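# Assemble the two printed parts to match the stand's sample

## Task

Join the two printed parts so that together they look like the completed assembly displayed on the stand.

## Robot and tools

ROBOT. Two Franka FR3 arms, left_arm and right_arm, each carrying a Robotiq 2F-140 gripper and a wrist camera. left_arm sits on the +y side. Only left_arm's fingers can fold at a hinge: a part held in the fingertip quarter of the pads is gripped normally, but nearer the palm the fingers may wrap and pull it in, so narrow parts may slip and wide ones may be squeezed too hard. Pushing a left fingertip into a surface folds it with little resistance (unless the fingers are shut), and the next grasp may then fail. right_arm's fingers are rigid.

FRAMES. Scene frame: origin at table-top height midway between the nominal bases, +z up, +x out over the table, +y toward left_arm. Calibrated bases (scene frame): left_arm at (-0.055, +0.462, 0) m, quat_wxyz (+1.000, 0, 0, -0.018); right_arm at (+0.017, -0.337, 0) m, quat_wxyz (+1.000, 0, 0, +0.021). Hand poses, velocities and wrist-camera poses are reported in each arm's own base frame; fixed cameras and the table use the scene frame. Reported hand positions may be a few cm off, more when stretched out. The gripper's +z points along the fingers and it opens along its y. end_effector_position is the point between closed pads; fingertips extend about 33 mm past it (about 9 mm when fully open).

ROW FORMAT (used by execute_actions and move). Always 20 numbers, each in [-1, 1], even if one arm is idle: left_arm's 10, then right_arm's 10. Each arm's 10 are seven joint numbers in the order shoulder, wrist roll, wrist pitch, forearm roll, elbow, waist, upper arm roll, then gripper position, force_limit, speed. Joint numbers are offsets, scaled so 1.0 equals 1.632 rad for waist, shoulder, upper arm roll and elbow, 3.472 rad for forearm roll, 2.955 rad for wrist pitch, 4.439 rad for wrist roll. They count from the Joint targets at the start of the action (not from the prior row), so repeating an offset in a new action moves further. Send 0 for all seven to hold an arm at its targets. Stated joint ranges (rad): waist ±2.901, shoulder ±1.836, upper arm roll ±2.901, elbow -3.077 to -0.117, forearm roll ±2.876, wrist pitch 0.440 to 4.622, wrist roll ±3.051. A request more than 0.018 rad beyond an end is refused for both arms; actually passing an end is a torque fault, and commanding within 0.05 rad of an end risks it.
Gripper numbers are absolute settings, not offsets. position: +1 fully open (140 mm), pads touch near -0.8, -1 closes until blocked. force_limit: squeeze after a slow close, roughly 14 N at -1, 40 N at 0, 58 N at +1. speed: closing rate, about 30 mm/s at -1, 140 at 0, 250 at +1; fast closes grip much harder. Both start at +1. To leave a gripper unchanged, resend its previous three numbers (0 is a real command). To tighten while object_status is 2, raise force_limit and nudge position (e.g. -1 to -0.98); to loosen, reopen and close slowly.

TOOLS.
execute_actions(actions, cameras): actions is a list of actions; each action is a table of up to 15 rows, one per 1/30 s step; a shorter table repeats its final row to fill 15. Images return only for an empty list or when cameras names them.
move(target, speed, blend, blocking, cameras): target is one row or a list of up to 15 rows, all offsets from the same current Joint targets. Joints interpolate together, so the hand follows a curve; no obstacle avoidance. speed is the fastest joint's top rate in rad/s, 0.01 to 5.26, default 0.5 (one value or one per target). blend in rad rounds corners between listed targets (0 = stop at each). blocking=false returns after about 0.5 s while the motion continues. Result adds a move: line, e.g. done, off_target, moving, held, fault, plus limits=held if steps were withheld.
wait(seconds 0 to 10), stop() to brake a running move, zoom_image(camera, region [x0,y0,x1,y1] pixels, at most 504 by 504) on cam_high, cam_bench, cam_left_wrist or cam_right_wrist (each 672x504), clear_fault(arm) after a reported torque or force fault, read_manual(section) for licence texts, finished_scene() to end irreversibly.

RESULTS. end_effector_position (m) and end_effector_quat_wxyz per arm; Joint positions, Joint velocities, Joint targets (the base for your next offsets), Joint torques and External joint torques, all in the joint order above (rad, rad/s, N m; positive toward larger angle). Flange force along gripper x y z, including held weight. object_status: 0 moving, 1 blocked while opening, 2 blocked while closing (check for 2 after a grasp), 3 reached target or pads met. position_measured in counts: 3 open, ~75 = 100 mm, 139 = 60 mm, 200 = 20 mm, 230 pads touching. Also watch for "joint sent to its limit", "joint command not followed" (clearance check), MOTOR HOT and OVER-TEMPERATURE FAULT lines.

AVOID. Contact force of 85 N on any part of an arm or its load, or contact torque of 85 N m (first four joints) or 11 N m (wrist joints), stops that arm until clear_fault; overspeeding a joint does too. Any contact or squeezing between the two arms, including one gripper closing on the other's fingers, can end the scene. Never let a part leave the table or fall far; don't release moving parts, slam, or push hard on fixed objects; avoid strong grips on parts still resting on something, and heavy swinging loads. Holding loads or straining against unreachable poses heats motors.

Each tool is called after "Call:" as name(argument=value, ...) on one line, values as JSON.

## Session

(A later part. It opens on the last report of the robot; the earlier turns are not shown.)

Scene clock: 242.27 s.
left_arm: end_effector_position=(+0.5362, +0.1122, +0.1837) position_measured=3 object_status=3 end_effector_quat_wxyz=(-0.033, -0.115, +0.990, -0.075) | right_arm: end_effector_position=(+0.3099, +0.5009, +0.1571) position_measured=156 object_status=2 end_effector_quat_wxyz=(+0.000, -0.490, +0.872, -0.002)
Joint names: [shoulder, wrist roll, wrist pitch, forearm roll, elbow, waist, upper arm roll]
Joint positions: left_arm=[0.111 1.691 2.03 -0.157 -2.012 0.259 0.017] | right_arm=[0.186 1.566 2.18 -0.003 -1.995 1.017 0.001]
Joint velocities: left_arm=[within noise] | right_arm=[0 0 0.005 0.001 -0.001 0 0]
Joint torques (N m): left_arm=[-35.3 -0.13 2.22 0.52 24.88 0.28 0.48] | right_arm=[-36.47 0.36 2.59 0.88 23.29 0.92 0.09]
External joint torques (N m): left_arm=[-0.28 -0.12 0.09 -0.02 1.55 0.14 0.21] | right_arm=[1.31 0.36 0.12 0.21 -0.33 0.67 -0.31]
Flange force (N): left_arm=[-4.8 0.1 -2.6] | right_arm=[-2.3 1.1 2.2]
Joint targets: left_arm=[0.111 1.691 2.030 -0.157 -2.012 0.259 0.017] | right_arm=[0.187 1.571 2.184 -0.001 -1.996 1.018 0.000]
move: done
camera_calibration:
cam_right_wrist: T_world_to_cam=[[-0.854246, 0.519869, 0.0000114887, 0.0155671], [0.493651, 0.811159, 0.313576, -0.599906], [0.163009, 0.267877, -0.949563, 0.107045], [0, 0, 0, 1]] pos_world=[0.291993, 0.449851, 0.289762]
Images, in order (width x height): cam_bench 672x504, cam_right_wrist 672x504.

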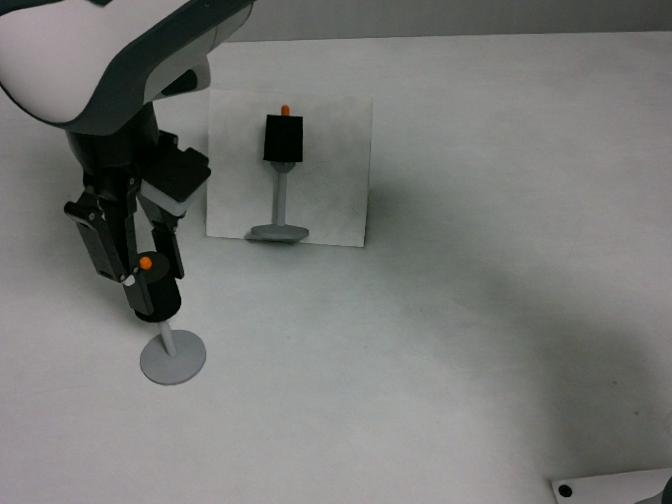

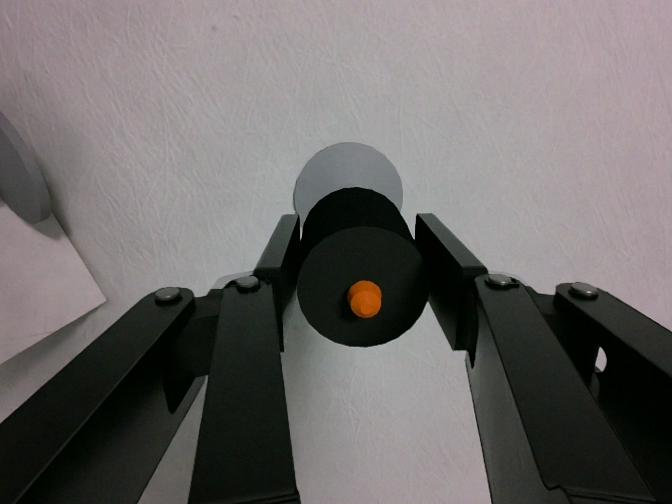

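Call:
move(target=[0,0,0,0,0,0,0,1,1,1,0.0013,0,0.0036,0,-0.0058,0,0,-1,-0.5,-1], speed=0.05)

Call:
move(target=[0,0,0,0,0,0,0,1,1,1,0.0031,0,0.0028,0,-0.0018,0,0,-1,-0.5,-1], speed=0.05, cameras=["cam_bench","cam_right_wrist"])

Call:
zoom_image(camera="cam_bench", region=[110, 220, 220, 390])

Scene clock: 253.93 s.
left_arm: end_effector_position=(+0.5362, +0.1122, +0.1837) position_measured=3 object_status=3 end_effector_quat_wxyz=(-0.033, -0.115, +0.990, -0.075) | right_arm: end_effector_position=(+0.3099, +0.5010, +0.1547) position_measured=156 object_status=2 end_effector_quat_wxyz=(+0.001, -0.490, +0.872, -0.001)
Joint names: [shoulder, wrist roll, wrist pitch, forearm roll, elbow, waist, upper arm roll]
Joint positions: left_arm=[0.111 1.691 2.03 -0.157 -2.012 0.259 0.017] | right_arm=[0.187 1.566 2.19 -0.003 -2.002 1.017 0.001]
Joint velocities: left_arm=[within noise] | right_arm=[0.001 0.002 0.004 0 -0.001 0.001 0.001]
Joint torques (N m): left_arm=[-35.32 -0.13 2.23 0.54 24.82 0.27 0.42] | right_arm=[-34.82 0.34 2.69 0.88 21.65 0.92 0.17]
External joint torques (N m): left_arm=[-0.3 -0.11 0.09 -0.01 1.43 0.21 0.23] | right_arm=[2.77 0.34 0.24 0.21 -1.81 0.81 -0.11]
Flange force (N): left_arm=[-4.3 0.1 -2.5] | right_arm=[-0.5 1.4 5.9]
Joint targets: left_arm=[0.111 1.691 2.030 -0.157 -2.012 0.259 0.017] | right_arm=[0.189 1.571 2.194 -0.001 -2.005 1.018 0.000]
move: done

Scene clock: 254.63 s.
left_arm: end_effector_position=(+0.5362, +0.1122, +0.1837) position_measured=3 object_status=3 end_effector_quat_wxyz=(-0.033, -0.115, +0.990, -0.075) | right_arm: end_effector_position=(+0.3110, +0.5027, +0.1550) position_measured=156 object_status=2 end_effector_quat_wxyz=(+0.004, -0.490, +0.872, +0.001)
Joint names: [shoulder, wrist roll, wrist pitch, forearm roll, elbow, waist, upper arm roll]
Joint positions: left_arm=[0.111 1.691 2.03 -0.157 -2.012 0.259 0.017] | right_arm=[0.187 1.566 2.198 -0.003 -2.003 1.017 0.001]
Joint velocities: left_arm=[within noise] | right_arm=[0 -0.001 0.003 0 0 0.001 -0.001]
Joint torques (N m): left_arm=[-35.3 -0.13 2.23 0.52 24.83 0.29 0.43] | right_arm=[-31.97 0.35 2.75 0.88 20.35 0.89 0.24]
External joint torques (N m): left_arm=[-0.19 -0.12 0.08 -0.02 1.37 0.21 0.21] | right_arm=[5.45 0.35 0.29 0.21 -3.01 0.85 0.03]
Flange force (N): left_arm=[-4.4 0.1 -2.3] | right_arm=[-3.2 1.5 10.6]
Joint targets: left_arm=[0.111 1.691 2.030 -0.157 -2.012 0.259 0.017] | right_arm=[0.194 1.571 2.202 -0.001 -2.008 1.018 0.000]
move: done
camera_calibration:
cam_right_wrist: T_world_to_cam=[[-0.85425, 0.519862, -0.0000553469, 0.0155683], [0.491954, 0.808425, 0.323158, -0.60088], [0.168042, 0.276031, -0.946345, 0.098252], [0, 0, 0, 1]] pos_world=[0.292394, 0.450552, 0.28716]
Images, in order (width x height): cam_bench 672x504, cam_right_wrist 672x504.

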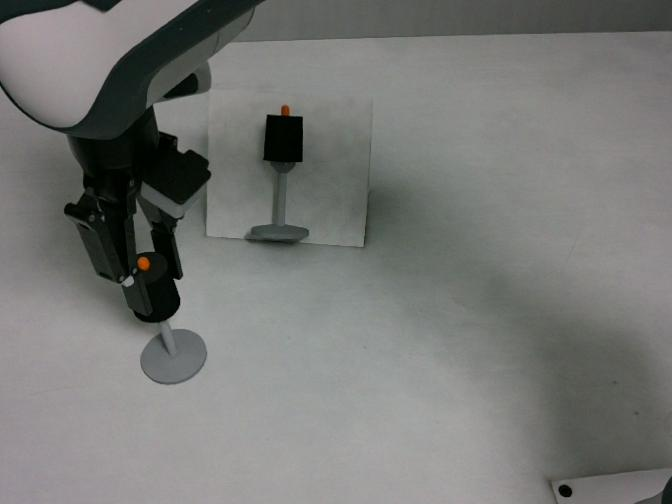

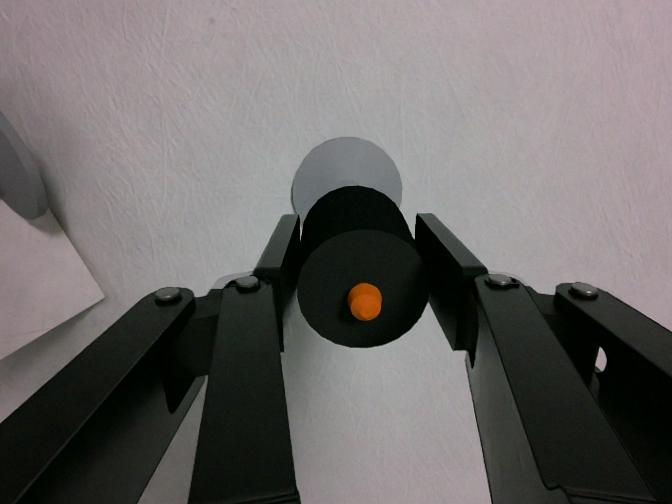

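Scaled by 2.965.

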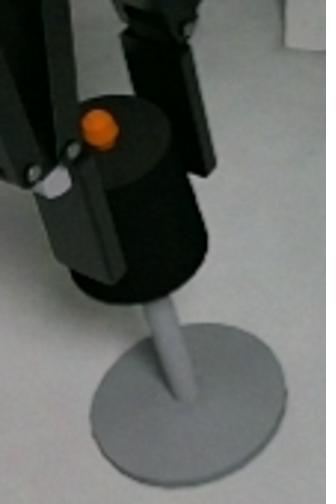

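Call:
move(target=[0,0,0,0,0,0,0,1,1,1,-0.0035,0,-0.0034,0,0.0035,0,0,-1,-0.5,-1], speed=0.05, cameras=["cam_bench","cam_right_wrist"])

Call:
zoom_image(camera="cam_bench", region=[110, 220, 220, 390])

Scene clock: 269.40 s.
left_arm: end_effector_position=(+0.5362, +0.1122, +0.1837) position_measured=3 object_status=3 end_effector_quat_wxyz=(-0.033, -0.115, +0.990, -0.075) | right_arm: end_effector_position=(+0.3108, +0.5025, +0.1548) position_measured=156 object_status=2 end_effector_quat_wxyz=(+0.004, -0.490, +0.872, +0.001)
Joint names: [shoulder, wrist roll, wrist pitch, forearm roll, elbow, waist, upper arm roll]
Joint positions: left_arm=[0.111 1.691 2.03 -0.157 -2.012 0.259 0.017] | right_arm=[0.187 1.566 2.197 -0.003 -2.002 1.017 0.001]
Joint torques (N m): left_arm=[-35.29 -0.14 2.22 0.53 24.9 0.29 0.44] | right_arm=[-36.04 0.35 2.04 0.87 23.32 0.86 0.22]
External joint torques (N m): left_arm=[-0.34 -0.13 0.09 -0.02 1.59 0.1 0.12] | right_arm=[1.39 0.35 -0.42 0.21 -0.06 0.77 -0.03]
Flange force (N): left_arm=[-4.8 -0.1 -2.7] | right_arm=[-4.1 1.4 0.8]
Joint targets: left_arm=[0.111 1.691 2.030 -0.157 -2.012 0.259 0.017] | right_arm=[0.188 1.571 2.192 -0.001 -2.002 1.018 0.000]
move: done
camera_calibration:
cam_right_wrist: T_world_to_cam=[[-0.854267, 0.519834, -0.0000747045, 0.0156434], [0.492134, 0.808793, 0.321959, -0.600609], [0.167426, 0.275002, -0.946754, 0.0988513], [0, 0, 0, 1]] pos_world=[0.292394, 0.450452, 0.286961]
Images, in order (width x height): cam_bench 672x504, cam_right_wrist 672x504.

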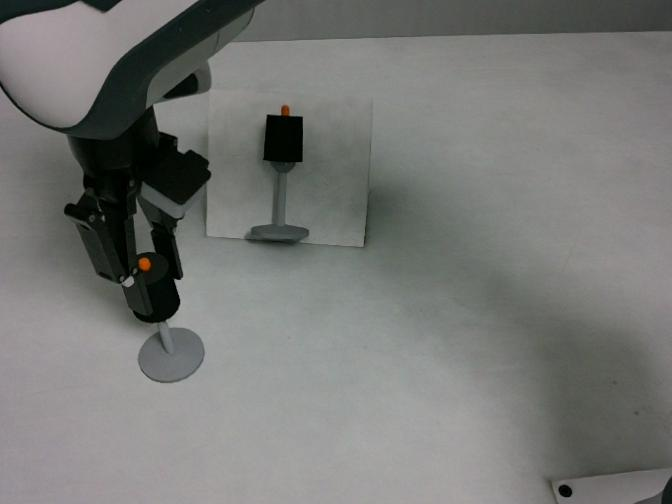

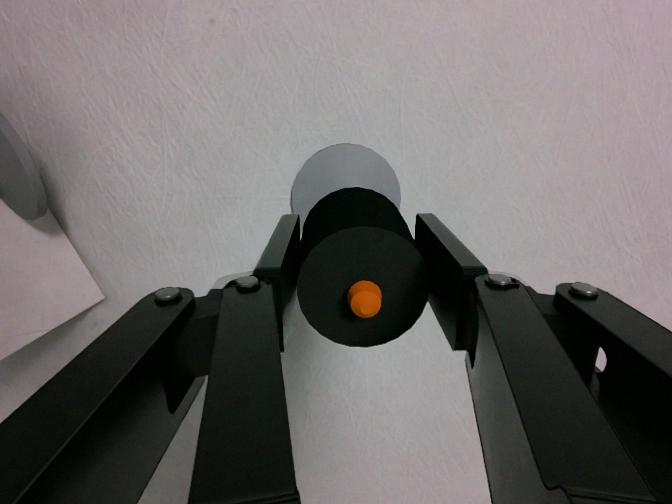

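Scaled by 2.965.

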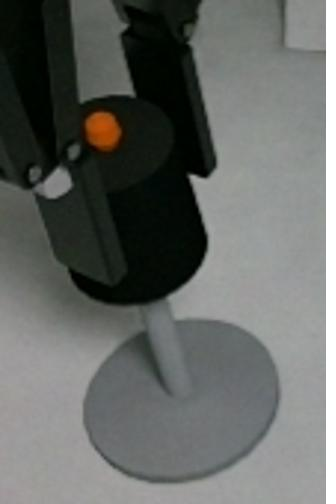

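Call:
move(target=[0,0,0,0,0,0,0,1,1,1,0.0058,0,0.0036,0,-0.0019,0,0,-1,-0.5,-1], speed=0.03, cameras=["cam_bench"])

Scene clock: 283.73 s.
left_arm: end_effector_position=(+0.5362, +0.1122, +0.1837) position_measured=3 object_status=3 end_effector_quat_wxyz=(-0.033, -0.115, +0.990, -0.075) | right_arm: end_effector_position=(+0.3115, +0.5037, +0.1545) position_measured=156 object_status=2 end_effector_quat_wxyz=(+0.005, -0.490, +0.872, +0.001)
Joint names: [shoulder, wrist roll, wrist pitch, forearm roll, elbow, waist, upper arm roll]
Joint positions: left_arm=[0.111 1.691 2.03 -0.157 -2.012 0.259 0.017] | right_arm=[0.189 1.566 2.201 -0.003 -2.001 1.017 0.001]
Joint velocities: left_arm=[within noise] | right_arm=[0.002 0.001 0.008 0 -0.001 0.001 0.002]
Joint torques (N m): left_arm=[-35.3 -0.13 2.23 0.52 24.89 0.27 0.43] | right_arm=[-30.97 0.33 2.42 0.87 21.01 0.86 0.28]
External joint torques (N m): left_arm=[-0.32 -0.12 0.07 -0.02 1.49 0.16 0.19] | right_arm=[6.77 0.33 -0.07 0.21 -2.48 0.73 0]
Flange force (N): left_arm=[-4.5 0.1 -2.6] | right_arm=[-9.3 1.3 10.9]
Joint targets: left_arm=[0.111 1.691 2.030 -0.157 -2.012 0.259 0.017] | right_arm=[0.198 1.571 2.203 -0.001 -2.005 1.018 0.000]
move: done
Images, in order (width x height): cam_bench 672x504.

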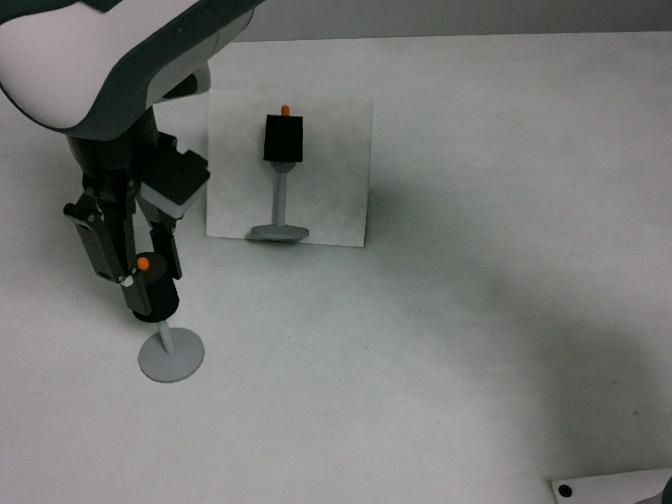

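Call:
move(target=[[0,0,0,0,0,0,0,1,1,1,-0.0060,0,-0.0034,0,0.0019,0,0,-1,-0.5,-1],[0,0,0,0,0,0,0,1,1,1,-0.0060,0,-0.0034,0,0.0019,0,0,0.3,-0.5,-1]], speed=0.05, cameras=["cam_bench","cam_right_wrist"])

Call:
zoom_image(camera="cam_bench", region=[110, 220, 220, 390])

Scene clock: 291.73 s.
left_arm: end_effector_position=(+0.5362, +0.1122, +0.1837) position_measured=3 object_status=3 end_effector_quat_wxyz=(-0.033, -0.115, +0.990, -0.075) | right_arm: end_effector_position=(+0.3108, +0.5024, +0.1545) position_measured=91 object_status=0 end_effector_quat_wxyz=(+0.003, -0.490, +0.872, +0.000)
Joint names: [shoulder, wrist roll, wrist pitch, forearm roll, elbow, waist, upper arm roll]
Joint positions: left_arm=[0.111 1.691 2.03 -0.157 -2.012 0.259 0.017] | right_arm=[0.188 1.566 2.196 -0.003 -2.001 1.017 0.001]
Joint torques (N m): left_arm=[-35.34 -0.12 2.23 0.52 24.89 0.27 0.43] | right_arm=[-36.59 0.33 2.25 0.87 22.93 0.9 0.19]
External joint torques (N m): left_arm=[-0.41 -0.11 0.09 -0.02 1.55 0.1 0.12] | right_arm=[1.1 0.33 -0.23 0.2 -0.56 0.68 -0.18]
Flange force (N): left_arm=[-4.4 -0.1 -2.7] | right_arm=[-1.1 1.2 1.4]
Joint targets: left_arm=[0.111 1.691 2.030 -0.157 -2.012 0.259 0.017] | right_arm=[0.188 1.571 2.193 -0.001 -2.002 1.018 0.000]
move: done
camera_calibration:
cam_right_wrist: T_world_to_cam=[[-0.854226, 0.519902, 0.0000010114, 0.0155271], [0.492406, 0.809048, 0.3209, -0.600516], [0.166836, 0.274122, -0.947113, 0.0993071], [0, 0, 0, 1]] pos_world=[0.292394, 0.450552, 0.286761]
Images, in order (width x height): cam_bench 672x504, cam_right_wrist 672x504.

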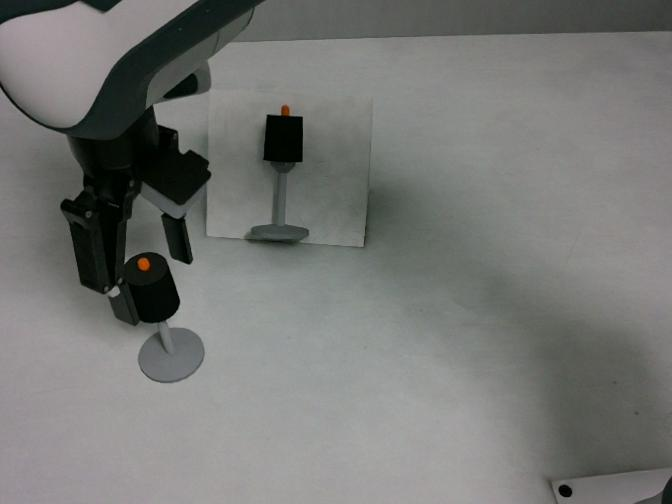

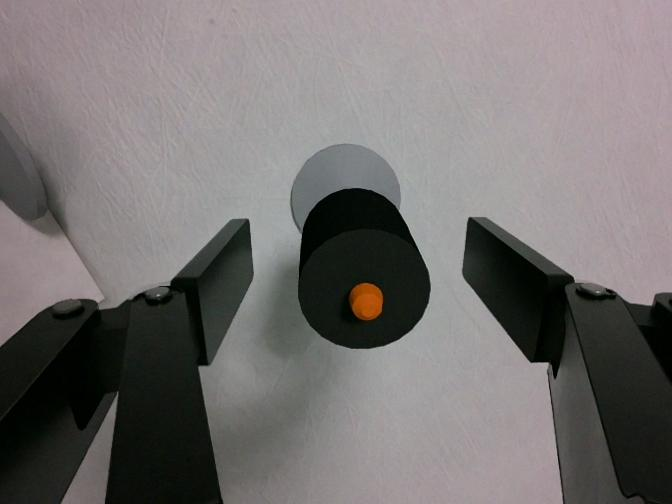

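Scaled by 2.965.

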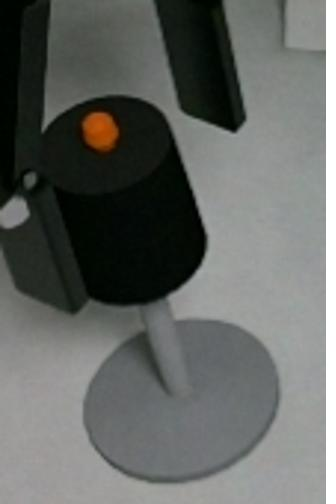

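Call:
move(target=[[0,0,0,0,0,0,0,1,1,1,-0.0399,0,-0.0537,0,0.0555,0,0,0.3,-0.5,-1]], speed=0.12, cameras=["cam_high","cam_bench","cam_right_wrist"])

Call:
zoom_image(camera="cam_bench", region=[110, 220, 220, 390])

Call:
zoom_image(camera="cam_high", region=[265, 165, 395, 255])

Scene clock: 314.03 s.
left_arm: end_effector_position=(+0.5362, +0.1122, +0.1837) position_measured=3 object_status=3 end_effector_quat_wxyz=(-0.033, -0.115, +0.990, -0.075) | right_arm: end_effector_position=(+0.3103, +0.5014, +0.2197) position_measured=91 object_status=3 end_effector_quat_wxyz=(+0.002, -0.490, +0.872, -0.001)
Joint names: [shoulder, wrist roll, wrist pitch, forearm roll, elbow, waist, upper arm roll]
Joint positions: left_arm=[0.111 1.691 2.03 -0.157 -2.012 0.259 0.017] | right_arm=[0.123 1.566 2.038 -0.003 -1.912 1.017 0.001]
Joint velocities: left_arm=[within noise] | right_arm=[-0.001 -0.001 -0.004 0 -0.001 0.001 -0.002]
Joint torques (N m): left_arm=[-35.28 -0.13 2.23 0.53 24.84 0.27 0.43] | right_arm=[-35.44 0.36 2.19 0.95 24.59 0.86 0.07]
External joint torques (N m): left_arm=[-0.13 -0.12 0.08 -0.02 1.4 0.13 0.17] | right_arm=[1 0.36 -0.28 0.22 0.19 0.62 -0.27]
Flange force (N): left_arm=[-4.7 0.1 -2.3] | right_arm=[-4.0 1.0 -0.2]
Joint targets: left_arm=[0.111 1.691 2.030 -0.157 -2.012 0.259 0.017] | right_arm=[0.123 1.571 2.034 -0.001 -1.912 1.018 0.000]
move: done
camera_calibration:
cam_right_wrist: T_world_to_cam=[[-0.854025, 0.520231, -0.000343246, 0.0154972], [0.4933, 0.810024, 0.317043, -0.620243], [0.165214, 0.270594, -0.948411, 0.164078], [0, 0, 0, 1]] pos_world=[0.292093, 0.449951, 0.352262]
Images, in order (width x height): cam_high 672x504, cam_bench 672x504, cam_right_wrist 672x504.

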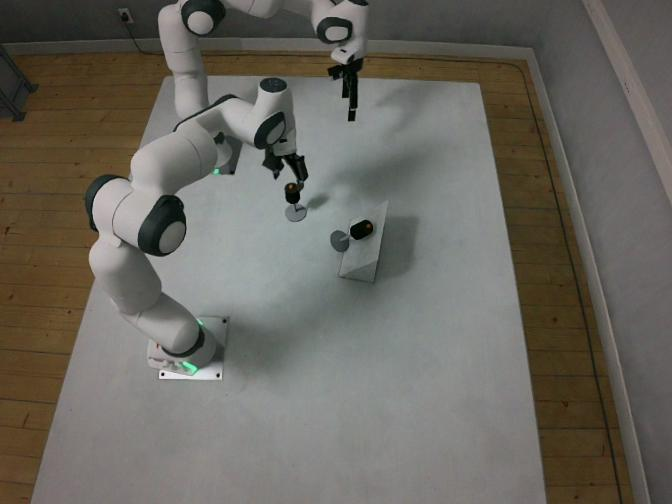

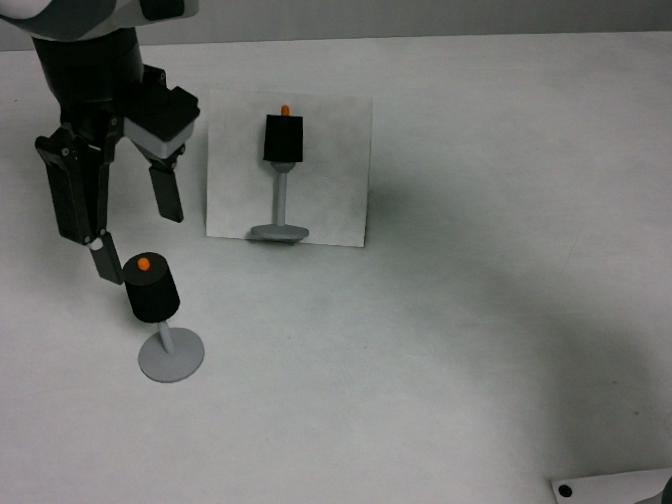

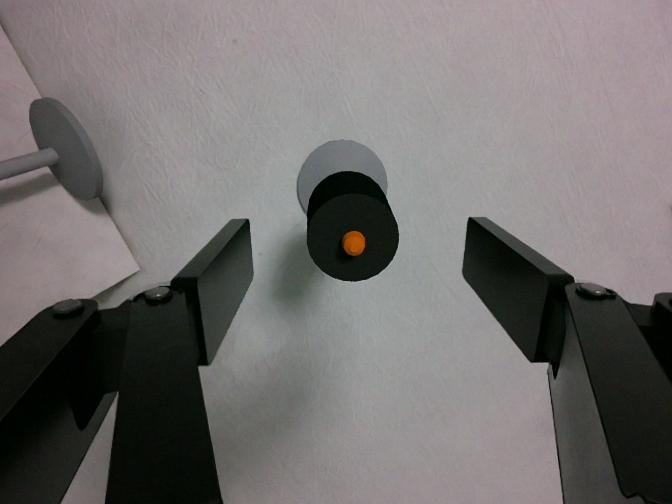

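Scaled by 2.965.

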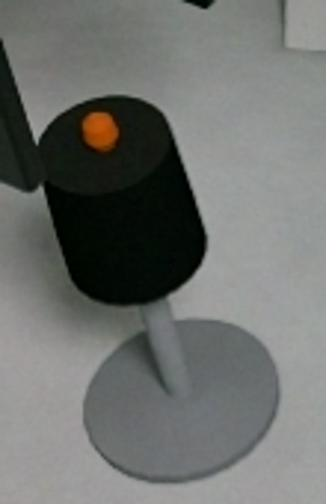

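Scaled by 3.877.

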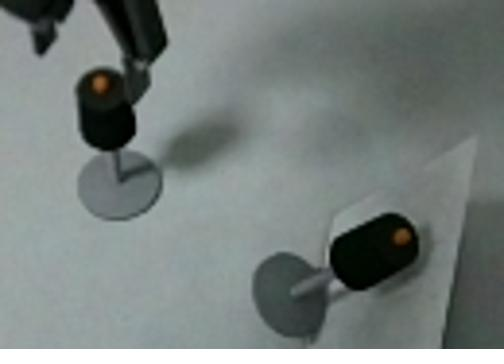

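Call:
finished_scene()

The scene is finished: the task was done.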